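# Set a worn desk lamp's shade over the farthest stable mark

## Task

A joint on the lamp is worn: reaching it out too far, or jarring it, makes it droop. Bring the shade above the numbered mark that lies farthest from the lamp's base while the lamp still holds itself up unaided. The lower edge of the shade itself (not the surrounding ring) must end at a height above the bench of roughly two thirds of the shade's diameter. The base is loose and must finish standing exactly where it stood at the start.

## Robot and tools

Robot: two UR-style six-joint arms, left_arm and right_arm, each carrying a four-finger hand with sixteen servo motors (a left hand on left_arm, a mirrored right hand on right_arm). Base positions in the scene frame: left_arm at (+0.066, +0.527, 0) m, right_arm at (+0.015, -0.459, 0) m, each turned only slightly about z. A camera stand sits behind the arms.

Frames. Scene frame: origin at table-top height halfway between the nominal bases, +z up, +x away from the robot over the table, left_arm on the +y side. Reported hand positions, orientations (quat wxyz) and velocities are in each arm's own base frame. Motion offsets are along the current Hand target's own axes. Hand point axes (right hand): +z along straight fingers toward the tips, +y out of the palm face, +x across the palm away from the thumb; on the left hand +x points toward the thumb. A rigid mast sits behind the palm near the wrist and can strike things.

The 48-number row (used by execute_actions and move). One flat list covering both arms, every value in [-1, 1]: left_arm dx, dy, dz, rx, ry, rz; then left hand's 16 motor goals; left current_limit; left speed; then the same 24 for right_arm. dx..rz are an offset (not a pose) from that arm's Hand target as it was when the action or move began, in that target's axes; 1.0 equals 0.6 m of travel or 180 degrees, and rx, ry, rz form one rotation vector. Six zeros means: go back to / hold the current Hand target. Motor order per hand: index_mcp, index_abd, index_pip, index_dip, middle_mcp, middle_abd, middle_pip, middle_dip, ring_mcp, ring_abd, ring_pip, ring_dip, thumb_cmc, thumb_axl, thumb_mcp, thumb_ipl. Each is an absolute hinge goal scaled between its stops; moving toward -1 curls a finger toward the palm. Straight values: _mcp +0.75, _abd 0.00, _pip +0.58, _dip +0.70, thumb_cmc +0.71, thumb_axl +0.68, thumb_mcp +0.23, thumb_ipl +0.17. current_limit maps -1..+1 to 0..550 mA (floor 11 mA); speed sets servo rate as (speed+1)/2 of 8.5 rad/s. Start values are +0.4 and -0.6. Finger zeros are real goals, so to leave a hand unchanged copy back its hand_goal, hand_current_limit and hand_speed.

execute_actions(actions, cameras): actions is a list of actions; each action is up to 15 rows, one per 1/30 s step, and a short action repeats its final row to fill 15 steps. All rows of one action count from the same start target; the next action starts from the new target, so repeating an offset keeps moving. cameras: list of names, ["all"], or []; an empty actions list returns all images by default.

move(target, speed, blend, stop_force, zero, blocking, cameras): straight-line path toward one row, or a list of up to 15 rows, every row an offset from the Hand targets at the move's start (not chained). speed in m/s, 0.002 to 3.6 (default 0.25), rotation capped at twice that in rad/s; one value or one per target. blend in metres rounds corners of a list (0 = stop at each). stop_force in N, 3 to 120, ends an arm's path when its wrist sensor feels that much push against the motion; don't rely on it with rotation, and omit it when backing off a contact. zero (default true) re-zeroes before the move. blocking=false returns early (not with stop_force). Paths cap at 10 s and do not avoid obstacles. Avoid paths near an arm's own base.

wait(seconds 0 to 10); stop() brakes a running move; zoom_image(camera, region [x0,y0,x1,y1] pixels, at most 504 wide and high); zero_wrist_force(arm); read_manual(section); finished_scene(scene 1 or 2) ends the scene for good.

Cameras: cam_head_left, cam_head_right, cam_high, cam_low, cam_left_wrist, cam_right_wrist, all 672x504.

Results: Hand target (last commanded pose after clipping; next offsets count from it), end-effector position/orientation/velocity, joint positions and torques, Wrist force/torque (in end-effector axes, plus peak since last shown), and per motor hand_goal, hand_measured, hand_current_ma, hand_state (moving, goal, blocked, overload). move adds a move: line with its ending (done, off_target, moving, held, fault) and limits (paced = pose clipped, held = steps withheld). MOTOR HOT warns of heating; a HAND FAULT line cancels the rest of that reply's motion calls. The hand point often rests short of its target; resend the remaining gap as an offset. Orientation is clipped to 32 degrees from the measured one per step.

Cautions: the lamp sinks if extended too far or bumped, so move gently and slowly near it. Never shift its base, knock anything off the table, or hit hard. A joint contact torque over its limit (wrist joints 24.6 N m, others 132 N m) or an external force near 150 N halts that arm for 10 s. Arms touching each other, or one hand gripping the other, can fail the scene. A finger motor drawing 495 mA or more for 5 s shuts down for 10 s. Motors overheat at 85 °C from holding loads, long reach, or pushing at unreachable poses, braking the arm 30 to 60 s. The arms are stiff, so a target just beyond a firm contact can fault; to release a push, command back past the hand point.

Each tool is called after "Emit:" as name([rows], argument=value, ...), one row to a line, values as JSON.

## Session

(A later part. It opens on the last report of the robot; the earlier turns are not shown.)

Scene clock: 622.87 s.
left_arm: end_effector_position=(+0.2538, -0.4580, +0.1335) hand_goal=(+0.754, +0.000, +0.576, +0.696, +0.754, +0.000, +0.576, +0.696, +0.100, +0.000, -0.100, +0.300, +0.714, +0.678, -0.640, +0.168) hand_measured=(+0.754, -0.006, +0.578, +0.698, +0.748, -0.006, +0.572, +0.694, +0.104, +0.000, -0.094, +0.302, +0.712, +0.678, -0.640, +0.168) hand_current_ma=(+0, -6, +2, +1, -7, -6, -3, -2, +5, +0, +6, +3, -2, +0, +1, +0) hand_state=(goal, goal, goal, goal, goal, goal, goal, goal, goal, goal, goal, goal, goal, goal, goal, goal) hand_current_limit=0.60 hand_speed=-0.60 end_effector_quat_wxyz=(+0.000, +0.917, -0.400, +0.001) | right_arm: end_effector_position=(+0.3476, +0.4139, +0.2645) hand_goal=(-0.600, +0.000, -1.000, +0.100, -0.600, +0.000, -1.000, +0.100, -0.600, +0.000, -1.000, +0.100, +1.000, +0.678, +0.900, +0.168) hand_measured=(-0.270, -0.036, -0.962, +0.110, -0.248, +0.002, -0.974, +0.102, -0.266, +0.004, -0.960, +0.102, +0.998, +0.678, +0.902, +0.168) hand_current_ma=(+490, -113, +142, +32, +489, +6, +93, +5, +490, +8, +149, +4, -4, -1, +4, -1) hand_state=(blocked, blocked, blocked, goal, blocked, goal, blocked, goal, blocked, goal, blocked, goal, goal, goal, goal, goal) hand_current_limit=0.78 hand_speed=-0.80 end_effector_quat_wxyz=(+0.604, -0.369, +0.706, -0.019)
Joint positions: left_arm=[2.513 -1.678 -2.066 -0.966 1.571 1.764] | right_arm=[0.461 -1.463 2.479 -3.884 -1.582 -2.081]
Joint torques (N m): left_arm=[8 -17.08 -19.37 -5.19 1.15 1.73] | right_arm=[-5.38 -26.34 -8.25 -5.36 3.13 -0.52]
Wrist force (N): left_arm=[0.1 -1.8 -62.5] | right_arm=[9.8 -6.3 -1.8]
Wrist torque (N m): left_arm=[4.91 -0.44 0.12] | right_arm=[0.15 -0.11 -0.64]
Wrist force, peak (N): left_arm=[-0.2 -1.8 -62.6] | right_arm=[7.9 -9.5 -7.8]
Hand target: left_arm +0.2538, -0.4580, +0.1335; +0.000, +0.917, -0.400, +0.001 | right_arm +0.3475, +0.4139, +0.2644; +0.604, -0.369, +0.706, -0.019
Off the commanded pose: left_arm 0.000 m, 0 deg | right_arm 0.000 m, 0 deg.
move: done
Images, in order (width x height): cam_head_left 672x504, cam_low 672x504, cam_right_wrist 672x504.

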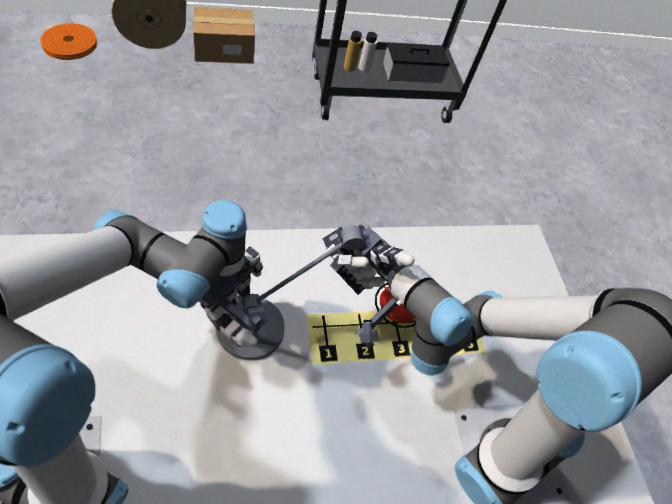

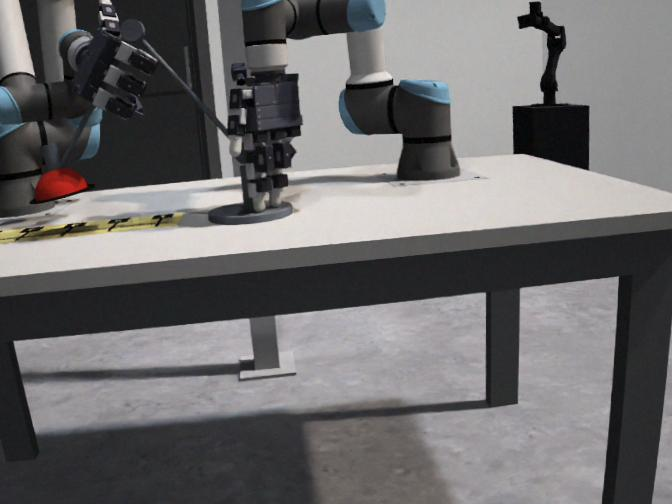

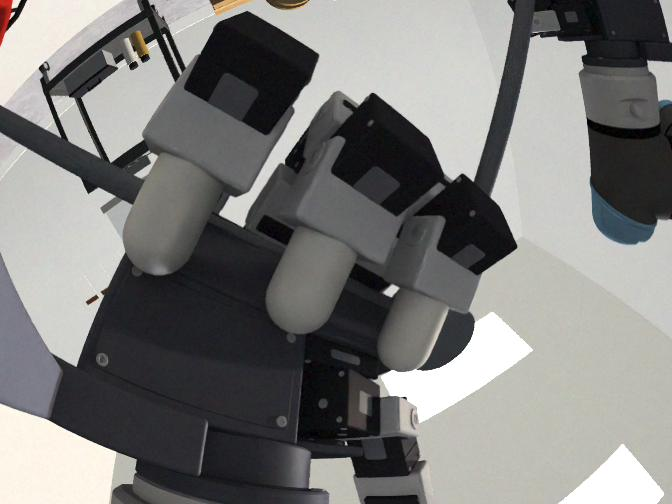

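Emit:
move(target=[0,0,0,0,0,0, 0.754,0,0.576,0.696, 0.754,0,0.576,0.696, 0.1,0,-0.1,0.3, 0.714,0.678,-0.64,0.168, 0.6,-0.6, -0.0317,0.0131,0.0076,0,-0.0083,0.0144, -0.6,0,-1,0.1, -0.6,0,-1,0.1, -0.6,0,-1,0.1, 1,0.678,0.9,0.168, 0.78,-0.8], speed=0.02, cameras=["cam_low","cam_right_wrist","cam_head_left"])

Emit:
zoom_image(camera="cam_low", region=[0, 0, 336, 280])

Scene clock: 628.00 s.
left_arm: end_effector_position=(+0.2538, -0.4580, +0.1335) hand_goal=(+0.754, +0.000, +0.576, +0.696, +0.754, +0.000, +0.576, +0.696, +0.100, +0.000, -0.100, +0.300, +0.714, +0.678, -0.640, +0.168) hand_measured=(+0.754, -0.006, +0.578, +0.698, +0.748, -0.006, +0.572, +0.694, +0.104, +0.000, -0.094, +0.302, +0.712, +0.678, -0.640, +0.168) hand_current_ma=(+0, -6, +2, +1, -7, -6, -3, -2, +5, +0, +6, +3, -2, +0, +1, +0) hand_state=(goal, goal, goal, goal, goal, goal, goal, goal, goal, goal, goal, goal, goal, goal, goal, goal) hand_current_limit=0.60 hand_speed=-0.60 end_effector_quat_wxyz=(+0.000, +0.917, -0.400, +0.001) | right_arm: end_effector_position=(+0.3476, +0.4319, +0.2754) hand_goal=(-0.600, +0.000, -1.000, +0.100, -0.600, +0.000, -1.000, +0.100, -0.600, +0.000, -1.000, +0.100, +1.000, +0.678, +0.900, +0.168) hand_measured=(-0.272, -0.034, -0.962, +0.110, -0.248, +0.002, -0.974, +0.102, -0.266, +0.004, -0.960, +0.102, +0.998, +0.678, +0.902, +0.168) hand_current_ma=(+489, -109, +144, +32, +490, +6, +93, +5, +490, +8, +149, +4, -4, -1, +4, -1) hand_state=(blocked, blocked, blocked, goal, blocked, goal, blocked, goal, blocked, goal, blocked, goal, goal, goal, goal, goal) hand_current_limit=0.78 hand_speed=-0.80 end_effector_quat_wxyz=(+0.613, -0.353, +0.706, -0.001)
Joint positions: left_arm=[2.513 -1.678 -2.066 -0.966 1.571 1.764] | right_arm=[0.504 -1.438 2.442 -3.895 -1.612 -2.025]
Joint torques (N m): left_arm=[6.9 -15.66 -18.84 -5.14 1.2 1.8] | right_arm=[-5.67 -19.71 -10.27 -3.76 2.73 -1.37]
Wrist force (N): left_arm=[-0.1 -2.2 -62.2] | right_arm=[7.4 -9.6 -5.8]
Wrist torque (N m): left_arm=[4.90 -0.42 0.12] | right_arm=[0.27 -0.05 -0.47]
Wrist force, peak (N): left_arm=[0.0 -1.9 -62.8] | right_arm=[8.1 -10.0 -5.7]
Hand target: left_arm +0.2538, -0.4580, +0.1335; +0.000, +0.917, -0.400, +0.001 | right_arm +0.3476, +0.4318, +0.2754; +0.613, -0.353, +0.706, -0.001
Off the commanded pose: left_arm 0.000 m, 0 deg | right_arm 0.000 m, 0 deg.
move: done
Images, in order (width x height): cam_head_left 672x504, cam_low 672x504, cam_right_wrist 672x504.

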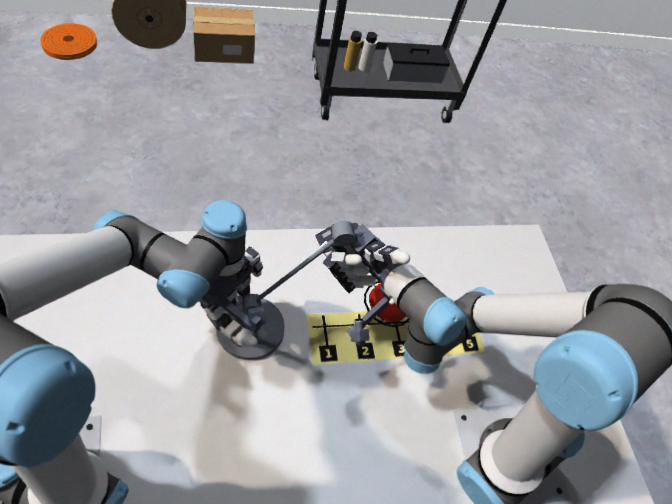

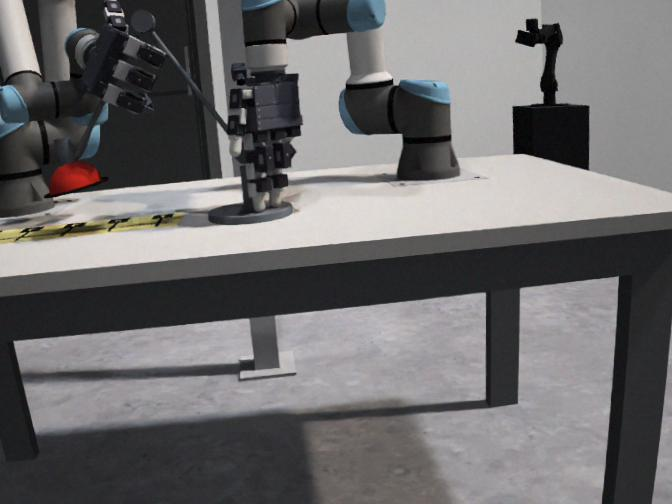

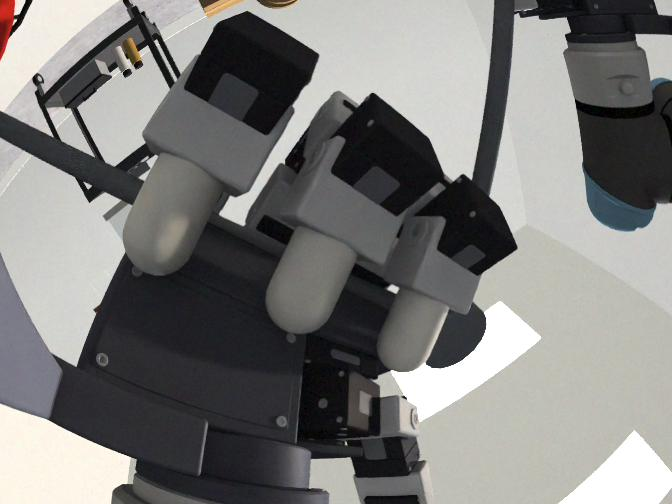

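Scaled by 1.500.

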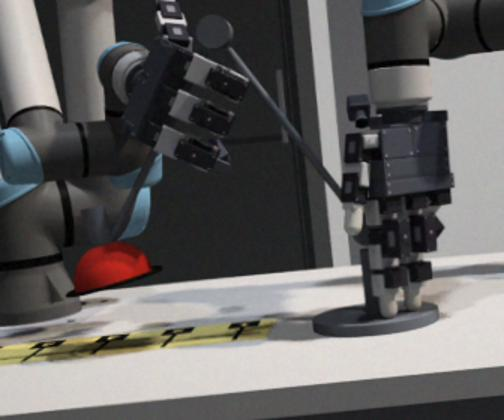

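Emit:
move(target=[0,0,0,0,0,0, 0.754,0,0.576,0.696, 0.754,0,0.576,0.696, 0.1,0,-0.1,0.3, 0.714,0.678,-0.64,0.168, 0.6,-0.6, -0.0395,0.022,0.0127,0,-0.0139,0.0241, -0.6,0,-1,0.1, -0.6,0,-1,0.1, -0.6,0,-1,0.1, 1,0.678,0.9,0.168, 0.78,-0.8], speed=0.02, cameras=["cam_low","cam_head_left"])

Emit:
zoom_image(camera="cam_low", region=[0, 0, 336, 280])

Scene clock: 634.57 s.
left_arm: end_effector_position=(+0.2538, -0.4580, +0.1335) hand_goal=(+0.754, +0.000, +0.576, +0.696, +0.754, +0.000, +0.576, +0.696, +0.100, +0.000, -0.100, +0.300, +0.714, +0.678, -0.640, +0.168) hand_measured=(+0.754, -0.006, +0.578, +0.698, +0.748, -0.006, +0.572, +0.694, +0.104, +0.000, -0.094, +0.302, +0.712, +0.678, -0.640, +0.168) hand_current_ma=(+0, -6, +2, +1, -7, -6, -3, -2, +5, +0, +6, +3, -2, +0, +1, +0) hand_state=(goal, goal, goal, goal, goal, goal, goal, goal, goal, goal, goal, goal, goal, goal, goal, goal) hand_current_limit=0.60 hand_speed=-0.60 end_effector_quat_wxyz=(+0.000, +0.917, -0.400, +0.001) | right_arm: end_effector_position=(+0.3476, +0.4570, +0.2883) hand_goal=(-0.600, +0.000, -1.000, +0.100, -0.600, +0.000, -1.000, +0.100, -0.600, +0.000, -1.000, +0.100, +1.000, +0.678, +0.900, +0.168) hand_measured=(-0.272, -0.030, -0.960, +0.110, -0.248, +0.002, -0.974, +0.102, -0.266, +0.004, -0.960, +0.102, +0.998, +0.678, +0.902, +0.168) hand_current_ma=(+490, -92, +147, +32, +490, +6, +93, +5, +489, +8, +149, +4, -4, -1, +4, -1) hand_state=(blocked, blocked, blocked, goal, blocked, goal, blocked, goal, blocked, goal, blocked, goal, goal, goal, goal, goal) hand_current_limit=0.78 hand_speed=-0.80 end_effector_quat_wxyz=(+0.628, -0.326, +0.706, +0.030)
Joint positions: left_arm=[2.513 -1.678 -2.066 -0.966 1.571 1.764] | right_arm=[0.56 -1.388 2.392 -3.935 -1.648 -1.939]
Joint torques (N m): left_arm=[7.36 -16.79 -18.64 -4.94 1.21 1.72] | right_arm=[-3.81 -25.71 -13.11 -2.6 2.07 -1.3]
Wrist force (N): left_arm=[0.3 -2.0 -61.7] | right_arm=[6.9 -8.2 -5.3]
Wrist torque (N m): left_arm=[4.87 -0.45 0.14] | right_arm=[0.24 -0.13 -0.46]
Wrist force, peak (N): left_arm=[0.1 -2.1 -62.8] | right_arm=[6.0 -12.1 -6.9]
Hand target: left_arm +0.2538, -0.4580, +0.1335; +0.000, +0.917, -0.400, +0.001 | right_arm +0.3475, +0.4569, +0.2883; +0.628, -0.326, +0.706, +0.030
Off the commanded pose: left_arm 0.000 m, 0 deg | right_arm 0.000 m, 0 deg.
move: done
Images, in order (width x height): cam_head_left 672x504, cam_low 672x504.

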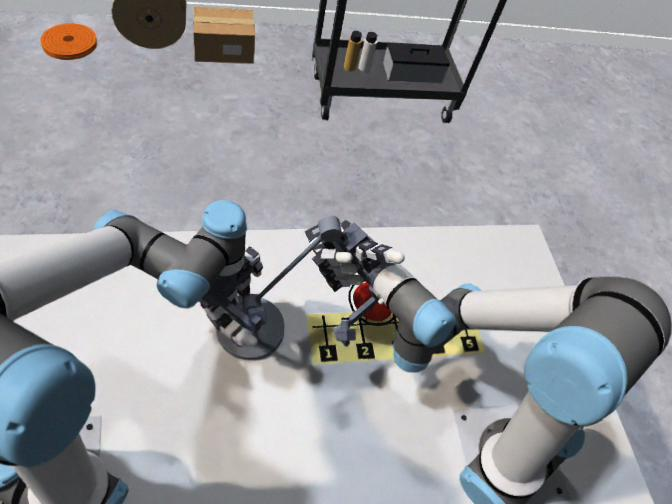

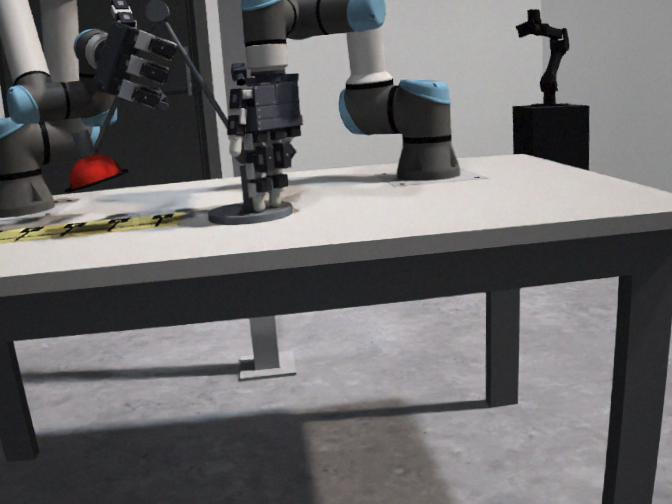

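Scaled by 1.500.

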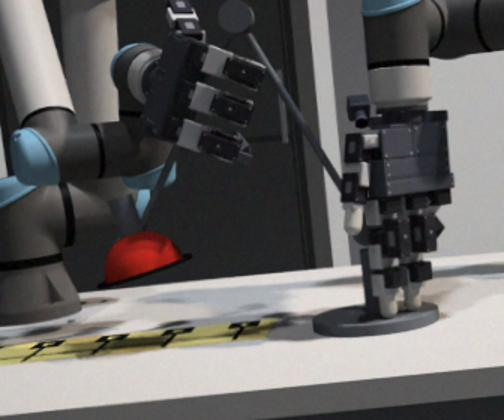

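Emit:
move(target=[0,0,0,0,0,0, 0.754,0,0.576,0.696, 0.754,0,0.576,0.696, 0.1,0,-0.1,0.3, 0.714,0.678,-0.64,0.168, 0.6,-0.6, -0.0132,0.0132,0.0076,0,-0.0194,0.0337, -0.6,0,-1,0.1, -0.6,0,-1,0.1, -0.6,0,-1,0.1, 1,0.678,0.9,0.168, 0.78,-0.8], speed=0.02, cameras=["cam_low","cam_head_left"])

Emit:
zoom_image(camera="cam_low", region=[0, 0, 336, 280])

Scene clock: 643.43 s.
left_arm: end_effector_position=(+0.2538, -0.4580, +0.1335) hand_goal=(+0.754, +0.000, +0.576, +0.696, +0.754, +0.000, +0.576, +0.696, +0.100, +0.000, -0.100, +0.300, +0.714, +0.678, -0.640, +0.168) hand_measured=(+0.754, -0.006, +0.578, +0.698, +0.748, -0.006, +0.572, +0.694, +0.104, +0.000, -0.094, +0.302, +0.712, +0.678, -0.640, +0.168) hand_current_ma=(+0, -6, +2, +1, -7, -6, -3, -2, +5, +0, +6, +3, -2, +0, +1, +0) hand_state=(goal, goal, goal, goal, goal, goal, goal, goal, goal, goal, goal, goal, goal, goal, goal, goal) hand_current_limit=0.60 hand_speed=-0.60 end_effector_quat_wxyz=(+0.000, +0.917, -0.400, +0.001) | right_arm: end_effector_position=(+0.3475, +0.4686, +0.2916) hand_goal=(-0.600, +0.000, -1.000, +0.100, -0.600, +0.000, -1.000, +0.100, -0.600, +0.000, -1.000, +0.100, +1.000, +0.678, +0.900, +0.168) hand_measured=(-0.272, -0.026, -0.960, +0.110, -0.248, +0.002, -0.974, +0.102, -0.266, +0.004, -0.960, +0.102, +0.998, +0.678, +0.902, +0.168) hand_current_ma=(+489, -77, +147, +32, +489, +6, +93, +5, +490, +8, +149, +4, -4, -1, +4, -1) hand_state=(blocked, blocked, blocked, goal, blocked, goal, blocked, goal, blocked, goal, blocked, goal, goal, goal, goal, goal) hand_current_limit=0.78 hand_speed=-0.80 end_effector_quat_wxyz=(+0.647, -0.287, +0.703, +0.073)
Joint positions: left_arm=[2.513 -1.678 -2.066 -0.966 1.571 1.764] | right_arm=[0.575 -1.309 2.378 -4.057 -1.644 -1.835]
Joint torques (N m): left_arm=[5.48 -15.99 -17.41 -5.1 1.29 1.8] | right_arm=[6.07 -29.05 -21.64 -0.06 0.32 -1.56]
Wrist force (N): left_arm=[0.2 -2.0 -62.0] | right_arm=[3.7 -12.0 -6.5]
Wrist torque (N m): left_arm=[4.88 -0.44 0.13] | right_arm=[0.08 -0.09 -0.36]
Wrist force, peak (N): left_arm=[0.1 -2.3 -62.7] | right_arm=[3.1 -12.0 -6.7]
Hand target: left_arm +0.2538, -0.4580, +0.1335; +0.000, +0.917, -0.400, +0.001 | right_arm +0.3475, +0.4685, +0.2916; +0.647, -0.287, +0.703, +0.073
Off the commanded pose: left_arm 0.000 m, 0 deg | right_arm 0.000 m, 0 deg.
move: done
Images, in order (width x height): cam_head_left 672x504, cam_low 672x504.

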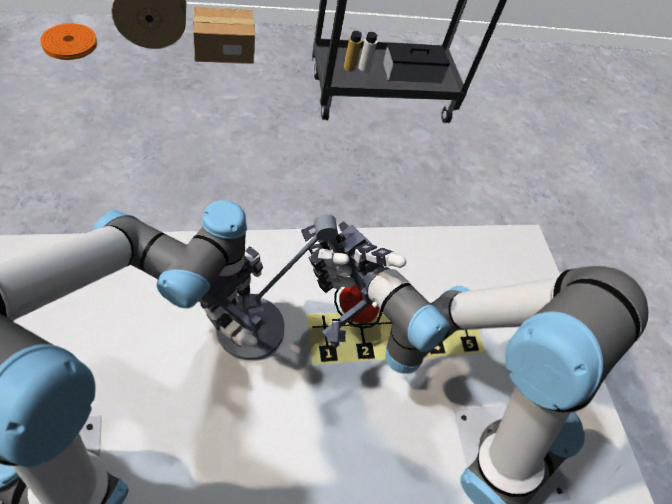

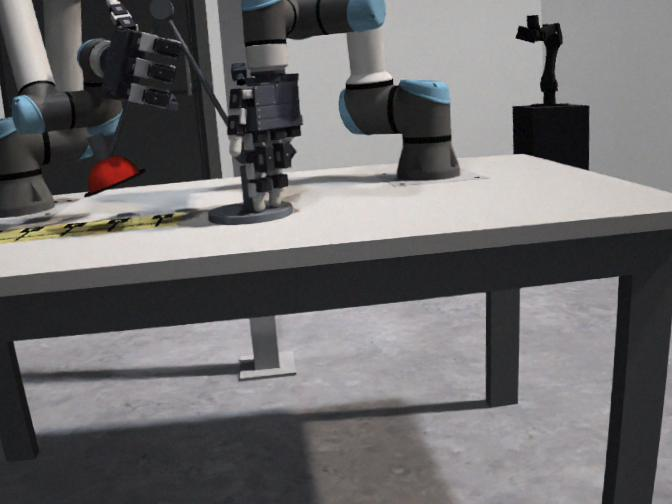

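Scaled by 1.500.

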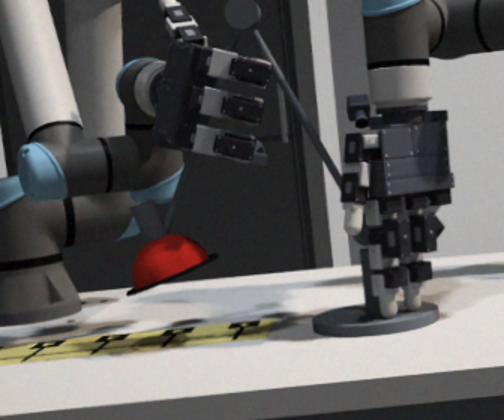

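Emit:
move([
  [0,0,0,0,0,0, 0.754,0,0.576,0.696, 0.754,0,0.576,0.696, 0.1,0,-0.1,0.3, 0.714,0.678,-0.64,0.168, 0.6,-0.6, 0.0135,-0.0174,-0.01,0,0,0, -0.6,0,-1,0.1, -0.6,0,-1,0.1, -0.6,0,-1,0.1, 1,0.678,0.9,0.168, 0.6,-0.8],
  [0,0,0,0,0,0, 0.754,0,0.576,0.696, 0.754,0,0.576,0.696, 0.1,0,-0.1,0.3, 0.714,0.678,-0.64,0.168, 0.6,-0.6, 0.0135,-0.0174,-0.01,0,0,0, 0.1,0,-0.97,0.1, 0.1,0,-0.97,0.1, 0.1,0,-0.97,0.1, 1,0.678,0.9,0.168, 0.4,-0.9],
  [0,0,0,0,0,0, 0.754,0,0.576,0.696, 0.754,0,0.576,0.696, 0.1,0,-0.1,0.3, 0.714,0.678,-0.64,0.168, 0.6,-0.6, 0.0135,-0.0174,-0.01,0,0,0, 0.754,0,-1,0.26, 0.754,0,-1,0.26, 0.754,0,-1,0.26, 1,0.678,0.9,0.168, 0.4,-0.85],
], speed=0.02, cameras=["cam_low","cam_right_wrist","cam_head_left","cam_head_right"])

Emit:
zoom_image(camera="cam_low", region=[0, 0, 336, 280])

Emit:
zoom_image(camera="cam_head_left", region=[180, 180, 516, 400])

Scene clock: 652.97 s.
left_arm: end_effector_position=(+0.2538, -0.4580, +0.1335) hand_goal=(+0.754, +0.000, +0.576, +0.696, +0.754, +0.000, +0.576, +0.696, +0.100, +0.000, -0.100, +0.300, +0.714, +0.678, -0.640, +0.168) hand_measured=(+0.754, -0.006, +0.578, +0.698, +0.748, -0.006, +0.572, +0.694, +0.104, +0.000, -0.094, +0.302, +0.712, +0.678, -0.640, +0.168) hand_current_ma=(+0, -6, +2, +1, -7, -6, -3, -2, +5, +0, +6, +3, -2, +0, +1, +0) hand_state=(goal, goal, goal, goal, goal, goal, goal, goal, goal, goal, goal, goal, goal, goal, goal, goal) hand_current_limit=0.60 hand_speed=-0.60 end_effector_quat_wxyz=(+0.000, +0.917, -0.400, +0.001) | right_arm: end_effector_position=(+0.3476, +0.4546, +0.2876) hand_goal=(+0.754, +0.000, -1.000, +0.260, +0.754, +0.000, -1.000, +0.260, +0.754, +0.000, -1.000, +0.260, +1.000, +0.678, +0.900, +0.168) hand_measured=(+0.748, -0.004, -0.996, +0.258, +0.748, +0.002, -0.996, +0.258, +0.748, +0.002, -0.996, +0.258, +0.998, +0.678, +0.902, +0.168) hand_current_ma=(-17, -11, +9, -7, -18, +6, +9, -6, -21, +5, +10, -7, -4, -1, +4, -1) hand_state=(goal, goal, goal, goal, goal, goal, goal, goal, goal, goal, goal, goal, goal, goal, goal, goal) hand_current_limit=0.40 hand_speed=-0.85 end_effector_quat_wxyz=(+0.647, -0.287, +0.703, +0.073)
Joint positions: left_arm=[2.513 -1.678 -2.066 -0.966 1.571 1.764] | right_arm=[0.536 -1.318 2.413 -4.083 -1.606 -1.841]
Joint torques (N m): left_arm=[4.86 -14.86 -17.46 -5.04 1.11 1.69] | right_arm=[5.52 -8.3 -23.73 -0.63 -1.66 1.41]
Wrist force (N): left_arm=[0.3 -2.1 -62.3] | right_arm=[1.0 -0.5 -0.9]
Wrist torque (N m): left_arm=[4.88 -0.45 0.15] | right_arm=[0.14 -0.37 -0.19]
Wrist force, peak (N): left_arm=[0.2 -2.0 -62.8] | right_arm=[3.2 -12.0 -7.1]
Hand target: left_arm +0.2538, -0.4580, +0.1335; +0.000, +0.917, -0.400, +0.001 | right_arm +0.3476, +0.4546, +0.2876; +0.647, -0.287, +0.703, +0.073
Off the commanded pose: left_arm 0.000 m, 0 deg | right_arm 0.000 m, 0 deg.
move: done
Images, in order (width x height): cam_head_left 672x504, cam_head_right 672x504, cam_low 672x504, cam_right_wrist 672x504.

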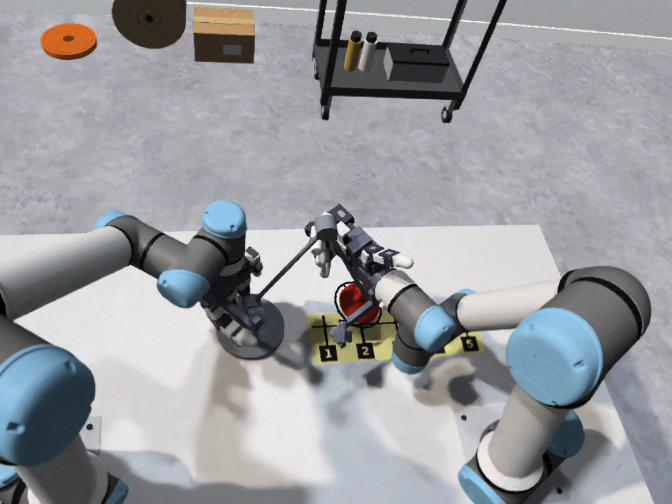

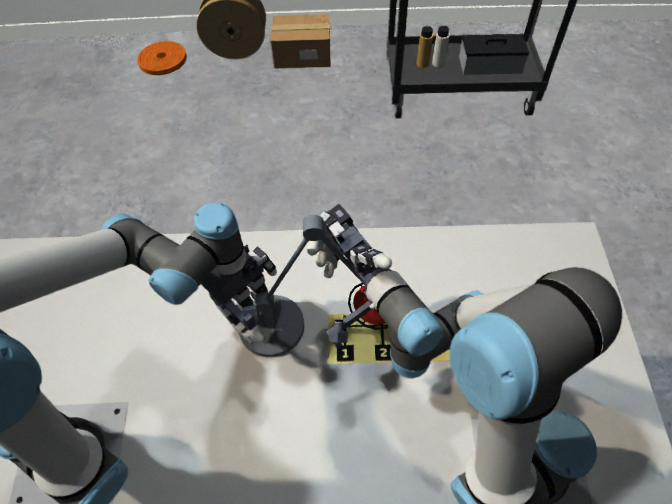

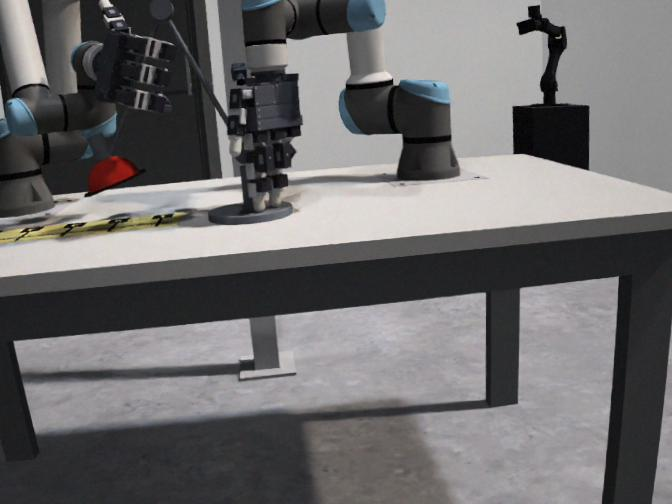

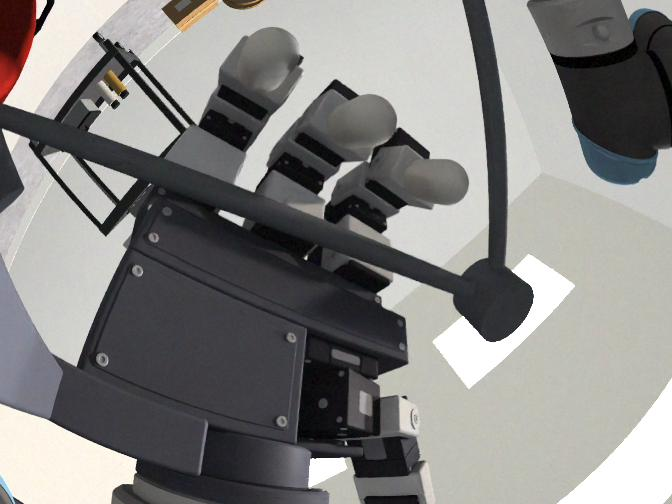

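Scaled by 1.500.

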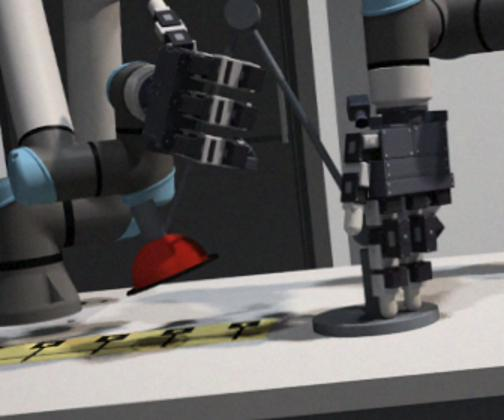

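Scaled by 1.500.

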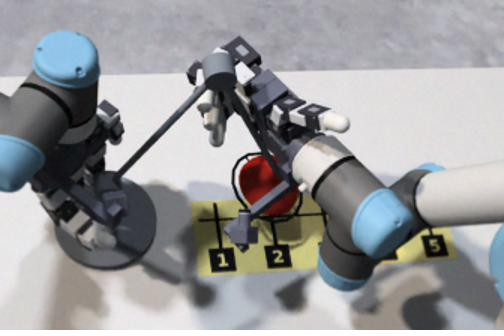

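Emit:
move(target=[0,0,0,0,0,0, 0.754,0,0.576,0.696, 0.754,0,0.576,0.696, 0.1,0,-0.1,0.3, 0.714,0.678,-0.64,0.168, 0.6,-0.6, 0,-0.16,0,0,0,0, 0.754,0,-1,0.26, 0.754,0,-1,0.26, 0.754,0,-1,0.26, 1,0.678,0.9,0.168, 0.4,-0.85], speed=0.04, cameras=["cam_low","cam_right_wrist","cam_head_left"])

Emit:
zoom_image(camera="cam_low", region=[0, 0, 336, 280])

Emit:
zoom_image(camera="cam_head_left", region=[180, 180, 516, 400])

Scene clock: 666.73 s.
left_arm: end_effector_position=(+0.2538, -0.4580, +0.1335) hand_goal=(+0.754, +0.000, +0.576, +0.696, +0.754, +0.000, +0.576, +0.696, +0.100, +0.000, -0.100, +0.300, +0.714, +0.678, -0.640, +0.168) hand_measured=(+0.754, -0.006, +0.578, +0.698, +0.748, -0.006, +0.572, +0.694, +0.104, +0.000, -0.094, +0.302, +0.712, +0.678, -0.640, +0.168) hand_current_ma=(+0, -6, +2, +1, -7, -6, -3, -2, +5, +0, +6, +3, -2, +0, +1, +0) hand_state=(goal, goal, goal, goal, goal, goal, goal, goal, goal, goal, goal, goal, goal, goal, goal, goal) hand_current_limit=0.60 hand_speed=-0.60 end_effector_quat_wxyz=(+0.000, +0.917, -0.400, +0.001) | right_arm: end_effector_position=(+0.3954, +0.3754, +0.3135) hand_goal=(+0.754, +0.000, -1.000, +0.260, +0.754, +0.000, -1.000, +0.260, +0.754, +0.000, -1.000, +0.260, +1.000, +0.678, +0.900, +0.168) hand_measured=(+0.748, -0.004, -0.996, +0.258, +0.748, +0.002, -0.996, +0.258, +0.748, +0.002, -0.996, +0.258, +0.998, +0.678, +0.902, +0.168) hand_current_ma=(-15, -11, +9, -7, -16, +6, +9, -6, -19, +5, +10, -7, -4, -1, +4, -1) hand_state=(goal, goal, goal, goal, goal, goal, goal, goal, goal, goal, goal, goal, goal, goal, goal, goal) hand_current_limit=0.40 hand_speed=-0.85 end_effector_quat_wxyz=(+0.647, -0.287, +0.703, +0.073)
Joint positions: left_arm=[2.513 -1.678 -2.066 -0.966 1.571 1.764] | right_arm=[0.218 -1.45 2.465 -3.997 -1.292 -1.891]
Joint torques (N m): left_arm=[3.98 -15.16 -16.35 -5.1 1.09 1.92] | right_arm=[6.72 -3.65 -9.07 -4.05 -1.49 1.41]
Wrist force (N): left_arm=[0.2 -1.8 -62.2] | right_arm=[1.2 0.0 -0.8]
Wrist torque (N m): left_arm=[4.92 -0.43 0.13] | right_arm=[0.23 -0.41 -0.19]
Wrist force, peak (N): left_arm=[0.2 -2.1 -62.7] | right_arm=[1.4 -0.6 -0.8]
Hand target: left_arm +0.2538, -0.4580, +0.1335; +0.000, +0.917, -0.400, +0.001 | right_arm +0.3954, +0.3754, +0.3134; +0.647, -0.287, +0.703, +0.073
Off the commanded pose: left_arm 0.000 m, 0 deg | right_arm 0.000 m, 0 deg.
move: done
Images, in order (width x height): cam_head_left 672x504, cam_low 672x504, cam_right_wrist 672x504.

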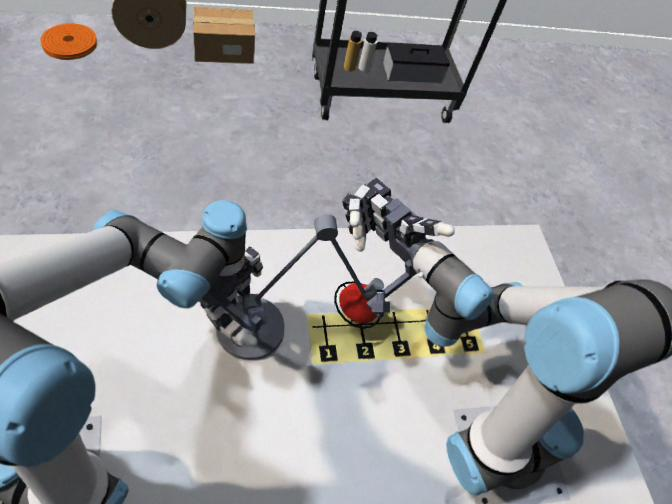

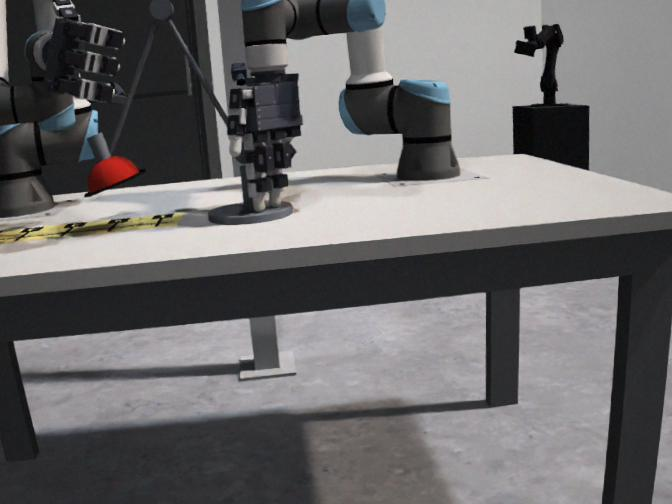

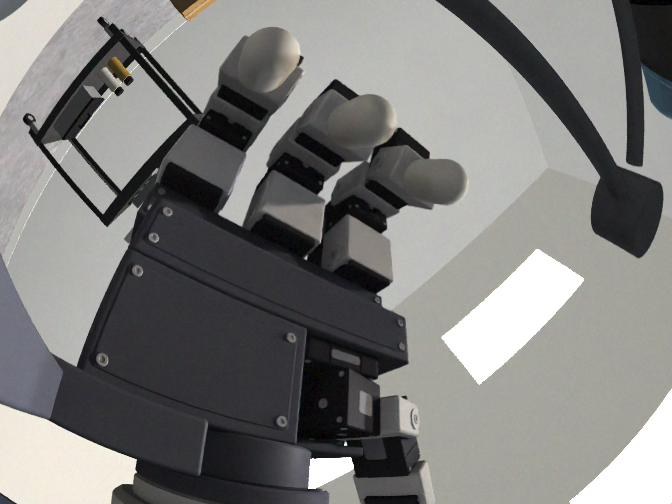

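Scaled by 1.500.

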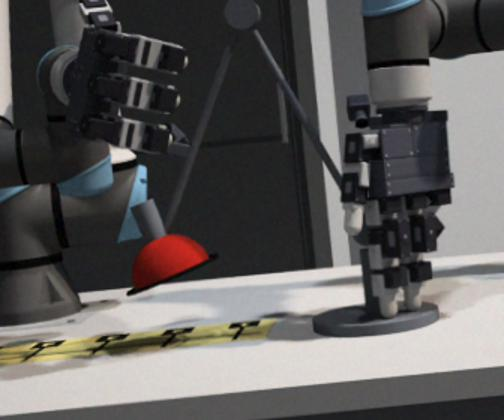

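Scaled by 1.500.

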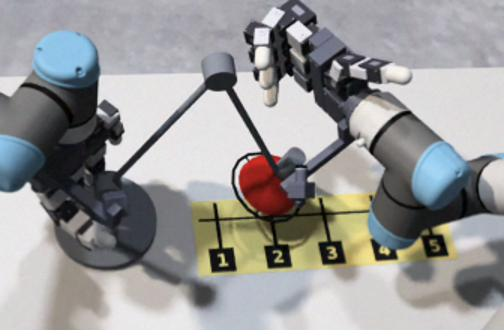

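Emit:
move(target=[0,0,0,0,0,0, 0.754,0,0.576,0.696, 0.754,0,0.576,0.696, 0.1,0,-0.1,0.3, 0.714,0.678,-0.64,0.168, 0.6,-0.6, -0.1277,-0.127,-0.0733,0,0,0, 0.754,0,-1,0.26, 0.754,0,-1,0.26, 0.754,0,-1,0.26, 1,0.678,0.9,0.168, 0.4,-0.85], speed=0.08)

Emit:
move([
  [0,0,-0.0008,0,0,0, 0.754,0,0.576,0.696, 0.754,0,0.576,0.696, 0.1,0,-0.1,0.3, 0.714,0.678,-0.64,0.168, 0.6,-0.6, 0,0,0,0,0,0, 0.754,0,-1,0.26, 0.754,0,-1,0.26, 0.754,0,-1,0.26, 1,0.678,0.9,0.168, 0.4,-0.85],
  [0,0,-0.006,0,0,0, 0.754,0,0.576,0.696, 0.754,0,0.576,0.696, 0.1,0,-0.1,0.3, 0.714,0.678,-0.64,0.168, 0.6,-0.6, 0,0,0,0,0,0, 0.754,0,-1,0.26, 0.754,0,-1,0.26, 0.754,0,-1,0.26, 1,0.678,0.9,0.168, 0.4,-0.85],
], speed=0.004, blend=[0.001, 0], cameras=["cam_low","cam_head_left"])

Emit:
zoom_image(camera="cam_low", region=[0, 0, 336, 280])

Scene clock: 673.80 s.
left_arm: end_effector_position=(+0.2538, -0.4580, +0.1335) hand_goal=(+0.754, +0.000, +0.576, +0.696, +0.754, +0.000, +0.576, +0.696, +0.100, +0.000, -0.100, +0.300, +0.714, +0.678, -0.640, +0.168) hand_measured=(+0.754, -0.006, +0.578, +0.698, +0.748, -0.006, +0.572, +0.694, +0.104, +0.000, -0.094, +0.302, +0.712, +0.678, -0.640, +0.168) hand_current_ma=(+0, -6, +2, +1, -7, -6, -3, -2, +5, +0, +6, +3, -2, +0, +1, +0) hand_state=(goal, goal, goal, goal, goal, goal, goal, goal, goal, goal, goal, goal, goal, goal, goal, goal) hand_current_limit=0.60 hand_speed=-0.60 end_effector_quat_wxyz=(+0.000, +0.917, -0.400, +0.001) | right_arm: end_effector_position=(+0.3951, +0.3155, +0.4136) hand_goal=(+0.754, +0.000, -1.000, +0.260, +0.754, +0.000, -1.000, +0.260, +0.754, +0.000, -1.000, +0.260, +1.000, +0.678, +0.900, +0.168) hand_measured=(+0.750, -0.004, -0.996, +0.258, +0.748, +0.002, -0.996, +0.258, +0.748, +0.002, -0.996, +0.258, +0.998, +0.678, +0.902, +0.168) hand_current_ma=(-15, -11, +9, -7, -16, +6, +9, -6, -19, +5, +9, -7, -4, -1, +4, -1) hand_state=(goal, goal, goal, goal, goal, goal, goal, goal, goal, goal, goal, goal, goal, goal, goal, goal) hand_current_limit=0.40 hand_speed=-0.85 end_effector_quat_wxyz=(+0.647, -0.287, +0.702, +0.073)
Joint positions: left_arm=[2.513 -1.678 -2.066 -0.966 1.571 1.764] | right_arm=[-0.016 -1.817 2.422 -3.571 -1.061 -1.933]
Joint torques (N m): left_arm=[3.7 -14.41 -16.21 -5.09 1.2 1.77] | right_arm=[-0.84 -1.34 -10.22 -1.4 -0.54 1.75]
Wrist force (N): left_arm=[0.3 -1.6 -62.6] | right_arm=[0.6 -0.6 -0.5]
Wrist torque (N m): left_arm=[4.96 -0.45 0.14] | right_arm=[0.14 -0.33 -0.25]
Wrist force, peak (N): left_arm=[-0.1 -2.0 -62.8] | right_arm=[1.5 0.7 -0.4]
Hand target: left_arm +0.2538, -0.4580, +0.1335; +0.000, +0.917, -0.400, +0.001 | right_arm +0.3951, +0.3155, +0.4135; +0.647, -0.287, +0.703, +0.073
Off the commanded pose: left_arm 0.000 m, 0 deg | right_arm 0.000 m, 0 deg.
move: done

Scene clock: 674.93 s.
left_arm: end_effector_position=(+0.2538, -0.4580, +0.1372) hand_goal=(+0.754, +0.000, +0.576, +0.696, +0.754, +0.000, +0.576, +0.696, +0.100, +0.000, -0.100, +0.300, +0.714, +0.678, -0.640, +0.168) hand_measured=(+0.754, +0.004, +0.578, +0.698, +0.748, +0.004, +0.572, +0.694, +0.104, +0.000, -0.094, +0.302, +0.712, +0.678, -0.640, +0.168) hand_current_ma=(+0, +3, +2, +1, -6, +3, -3, -2, +5, +0, +6, +3, -2, +0, +1, +0) hand_state=(goal, goal, goal, goal, goal, goal, goal, goal, goal, goal, goal, goal, goal, goal, goal, goal) hand_current_limit=0.60 hand_speed=-0.60 end_effector_quat_wxyz=(+0.000, +0.917, -0.400, +0.001) | right_arm: end_effector_position=(+0.3951, +0.3155, +0.4135) hand_goal=(+0.754, +0.000, -1.000, +0.260, +0.754, +0.000, -1.000, +0.260, +0.754, +0.000, -1.000, +0.260, +1.000, +0.678, +0.900, +0.168) hand_measured=(+0.750, -0.004, -0.996, +0.258, +0.748, +0.002, -0.996, +0.258, +0.748, +0.002, -0.996, +0.258, +0.998, +0.678, +0.902, +0.168) hand_current_ma=(-15, -11, +9, -7, -16, +6, +9, -6, -19, +5, +9, -7, -4, -1, +4, -1) hand_state=(goal, goal, goal, goal, goal, goal, goal, goal, goal, goal, goal, goal, goal, goal, goal, goal) hand_current_limit=0.40 hand_speed=-0.85 end_effector_quat_wxyz=(+0.647, -0.287, +0.703, +0.073)
Joint positions: left_arm=[2.513 -1.672 -2.061 -0.977 1.571 1.764] | right_arm=[-0.016 -1.817 2.422 -3.571 -1.061 -1.933]
Joint torques (N m): left_arm=[3.01 31.46 30.64 1.48 0.95 1.57] | right_arm=[-2.25 5.38 -9.68 -0.18 0.92 1.96]
Wrist force (N): left_arm=[0.4 -1.0 -0.8] | right_arm=[1.1 -0.3 -0.7]
Wrist torque (N m): left_arm=[0.17 -0.22 0.13] | right_arm=[0.19 -0.38 -0.20]
Wrist force, peak (N): left_arm=[1.0 -2.3 -64.2] | right_arm=[1.2 -0.1 -0.7]
Hand target: left_arm +0.2538, -0.4580, +0.1371; +0.000, +0.917, -0.400, +0.001 | right_arm +0.3951, +0.3155, +0.4135; +0.647, -0.287, +0.703, +0.073
Off the commanded pose: left_arm 0.000 m, 0 deg | right_arm 0.000 m, 0 deg.
move: done; blend cut to 0.0002 m at target 1
Images, in order (width x height): cam_head_left 672x504, cam_low 672x504.

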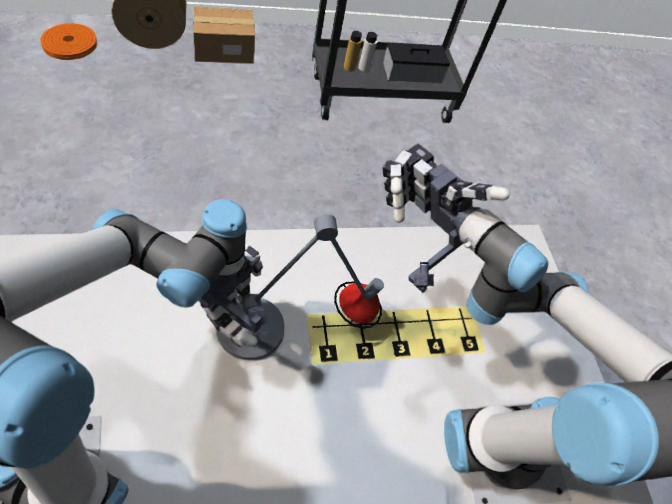

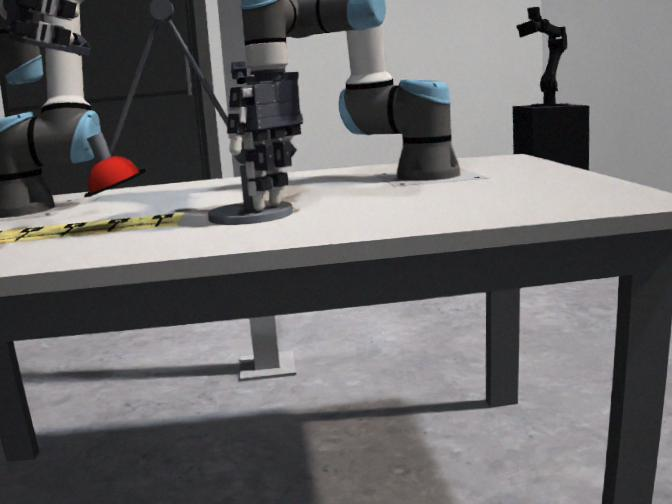

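Scaled by 1.500.

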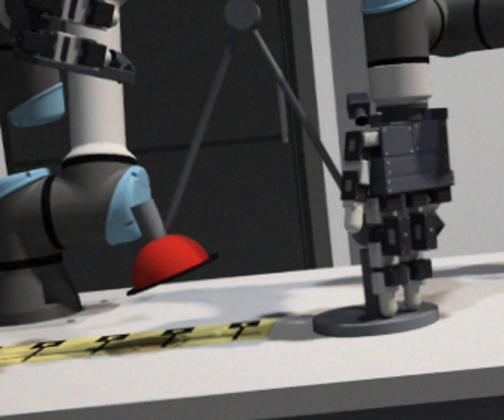

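Emit:
move(target=[0,0,-0.2,0,0,0, 0.754,0,0.576,0.696, 0.754,0,0.576,0.696, 0.1,0,-0.1,0.3, 0.714,0.678,-0.64,0.168, 0.6,-0.6, 0,0,0,0,0,0, 0.754,0,-1,0.26, 0.754,0,-1,0.26, 0.754,0,-1,0.26, 1,0.678,0.9,0.168, 0.4,-0.85], speed=0.04, stop_force=4, cameras=["cam_low","cam_head_left","cam_head_right"])

Emit:
zoom_image(camera="cam_low", region=[0, 0, 336, 280])

Emit:
zoom_image(camera="cam_head_left", region=[180, 180, 516, 400])

Scene clock: 683.63 s.
left_arm: end_effector_position=(+0.2535, -0.4579, +0.2571) hand_goal=(+0.754, +0.000, +0.576, +0.696, +0.754, +0.000, +0.576, +0.696, +0.100, +0.000, -0.100, +0.300, +0.714, +0.678, -0.640, +0.168) hand_measured=(+0.754, +0.004, +0.578, +0.698, +0.748, +0.004, +0.572, +0.694, +0.104, +0.000, -0.094, +0.302, +0.712, +0.678, -0.640, +0.168) hand_current_ma=(+0, +2, +2, +1, -6, +2, -3, -2, +5, +0, +6, +3, -2, +0, +1, +0) hand_state=(goal, goal, goal, goal, goal, goal, goal, goal, goal, goal, goal, goal, goal, goal, goal, goal) hand_current_limit=0.60 hand_speed=-0.60 end_effector_quat_wxyz=(+0.000, +0.917, -0.400, +0.001) | right_arm: end_effector_position=(+0.3951, +0.3155, +0.4135) hand_goal=(+0.754, +0.000, -1.000, +0.260, +0.754, +0.000, -1.000, +0.260, +0.754, +0.000, -1.000, +0.260, +1.000, +0.678, +0.900, +0.168) hand_measured=(+0.750, -0.004, -0.996, +0.258, +0.748, +0.002, -0.996, +0.258, +0.748, +0.002, -0.996, +0.258, +0.998, +0.678, +0.902, +0.168) hand_current_ma=(-15, -11, +9, -7, -16, +6, +9, -6, -19, +5, +9, -7, -4, -1, +4, -1) hand_state=(goal, goal, goal, goal, goal, goal, goal, goal, goal, goal, goal, goal, goal, goal, goal, goal) hand_current_limit=0.40 hand_speed=-0.85 end_effector_quat_wxyz=(+0.647, -0.287, +0.703, +0.073)
Joint positions: left_arm=[2.512 -1.545 -1.856 -1.308 1.571 1.764] | right_arm=[-0.016 -1.817 2.422 -3.571 -1.061 -1.933]
Joint torques (N m): left_arm=[-9.7 12.96 9.76 2.61 0.44 -1.89] | right_arm=[-2.97 5.02 -9.73 -0.27 0.99 1.67]
Wrist force (N): left_arm=[0.6 -0.8 -0.3] | right_arm=[1.0 -0.4 -0.6]
Wrist torque (N m): left_arm=[0.14 -0.27 0.18] | right_arm=[0.16 -0.37 -0.22]
Wrist force, peak (N): left_arm=[0.8 -1.4 -1.1] | right_arm=[1.4 -0.5 -0.8]
Hand target: left_arm +0.2535, -0.4579, +0.2571; +0.000, +0.917, -0.400, +0.001 | right_arm +0.3951, +0.3155, +0.4135; +0.647, -0.287, +0.703, +0.073
Off the commanded pose: left_arm 0.000 m, 0 deg | right_arm 0.000 m, 0 deg.
move: done
Images, in order (width x height): cam_head_left 672x504, cam_head_right 672x504, cam_low 672x504.

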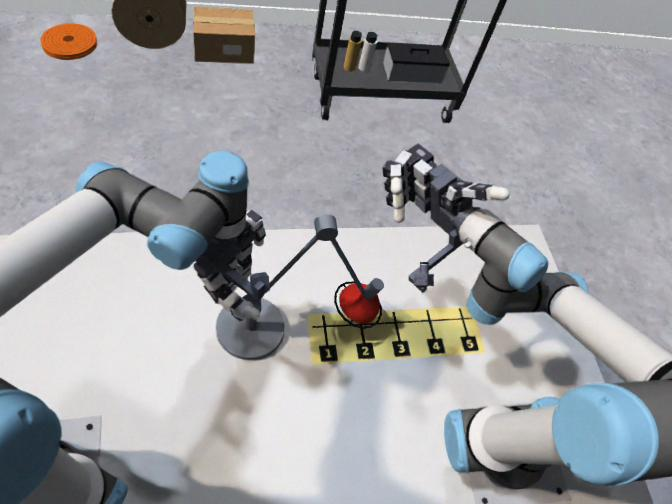

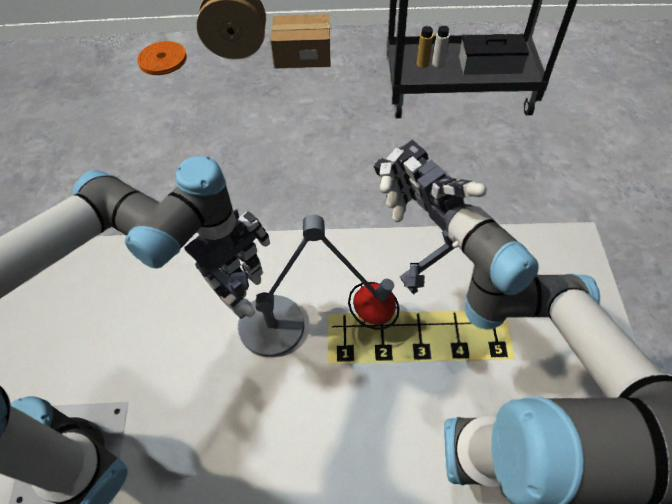

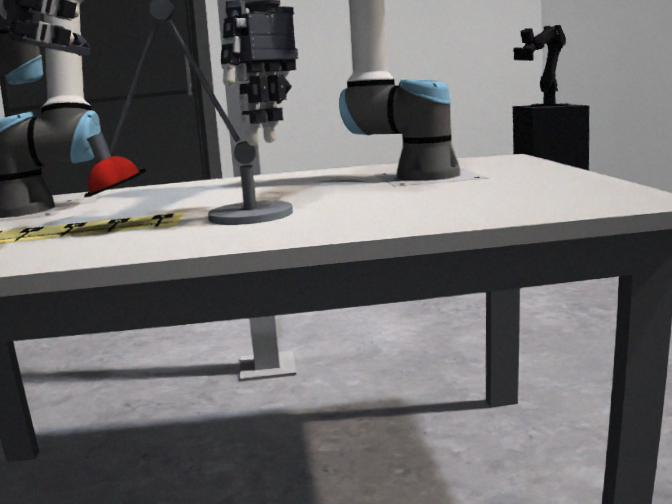

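Scaled by 1.500.

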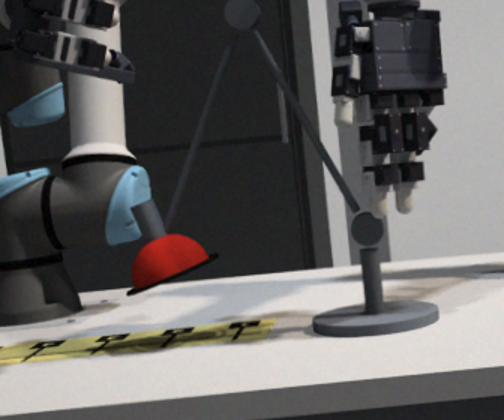

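Scaled by 1.500.

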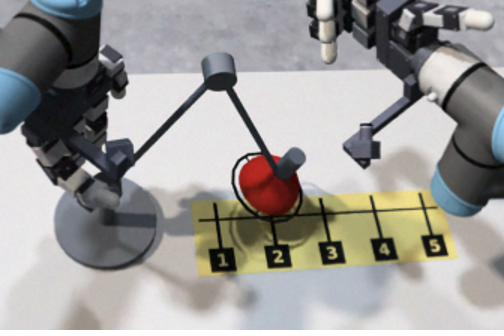

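Emit:
wait(seconds=2, cameras=["cam_low"])

Emit:
zoom_image(camera="cam_low", region=[0, 0, 336, 280])

Scene clock: 688.07 s.
left_arm: end_effector_position=(+0.2535, -0.4579, +0.2571) hand_goal=(+0.754, +0.000, +0.576, +0.696, +0.754, +0.000, +0.576, +0.696, +0.100, +0.000, -0.100, +0.300, +0.714, +0.678, -0.640, +0.168) hand_measured=(+0.754, +0.004, +0.578, +0.698, +0.748, +0.004, +0.572, +0.694, +0.104, +0.000, -0.094, +0.302, +0.712, +0.678, -0.640, +0.168) hand_current_ma=(+0, +2, +2, +1, -6, +2, -3, -2, +5, +0, +6, +3, -2, +0, +1, +0) hand_state=(goal, goal, goal, goal, goal, goal, goal, goal, goal, goal, goal, goal, goal, goal, goal, goal) hand_current_limit=0.60 hand_speed=-0.60 end_effector_quat_wxyz=(+0.000, +0.917, -0.400, +0.001) | right_arm: end_effector_position=(+0.3951, +0.3155, +0.4135) hand_goal=(+0.754, +0.000, -1.000, +0.260, +0.754, +0.000, -1.000, +0.260, +0.754, +0.000, -1.000, +0.260, +1.000, +0.678, +0.900, +0.168) hand_measured=(+0.750, -0.004, -0.996, +0.258, +0.748, +0.002, -0.996, +0.258, +0.748, +0.002, -0.996, +0.258, +0.998, +0.678, +0.902, +0.168) hand_current_ma=(-15, -11, +9, -7, -16, +6, +9, -6, -19, +5, +9, -7, -4, -1, +4, -1) hand_state=(goal, goal, goal, goal, goal, goal, goal, goal, goal, goal, goal, goal, goal, goal, goal, goal) hand_current_limit=0.40 hand_speed=-0.85 end_effector_quat_wxyz=(+0.647, -0.287, +0.703, +0.073)
Joint positions: left_arm=[2.512 -1.545 -1.856 -1.308 1.571 1.764] | right_arm=[-0.016 -1.817 2.422 -3.571 -1.061 -1.933]
Joint torques (N m): left_arm=[-10.42 11.94 10.08 0.89 1.15 -1.82] | right_arm=[-3.27 4.9 -9.46 -0.24 1.06 1.74]
Wrist force (N): left_arm=[0.2 -0.3 -0.9] | right_arm=[0.8 0.0 -0.6]
Wrist torque (N m): left_arm=[0.26 -0.23 0.12] | right_arm=[0.22 -0.35 -0.22]
Wrist force, peak (N): left_arm=[0.6 -1.1 -0.9] | right_arm=[1.1 -0.7 -1.0]
Hand target: left_arm +0.2535, -0.4579, +0.2571; +0.000, +0.917, -0.400, +0.001 | right_arm +0.3951, +0.3155, +0.4135; +0.647, -0.287, +0.703, +0.073
Off the commanded pose: left_arm 0.000 m, 0 deg | right_arm 0.000 m, 0 deg.
wait: 2.00 s; at rest from the start
Images, in order (width x height): cam_low 672x504.

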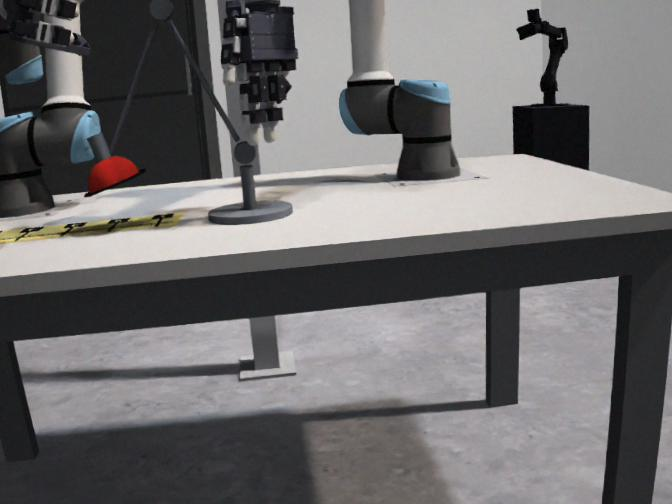

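Scaled by 1.500.

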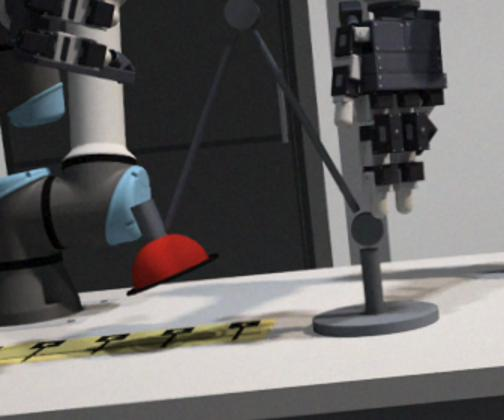

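Emit:
finished_scene(scene=2)

The scene is finished: the task was done.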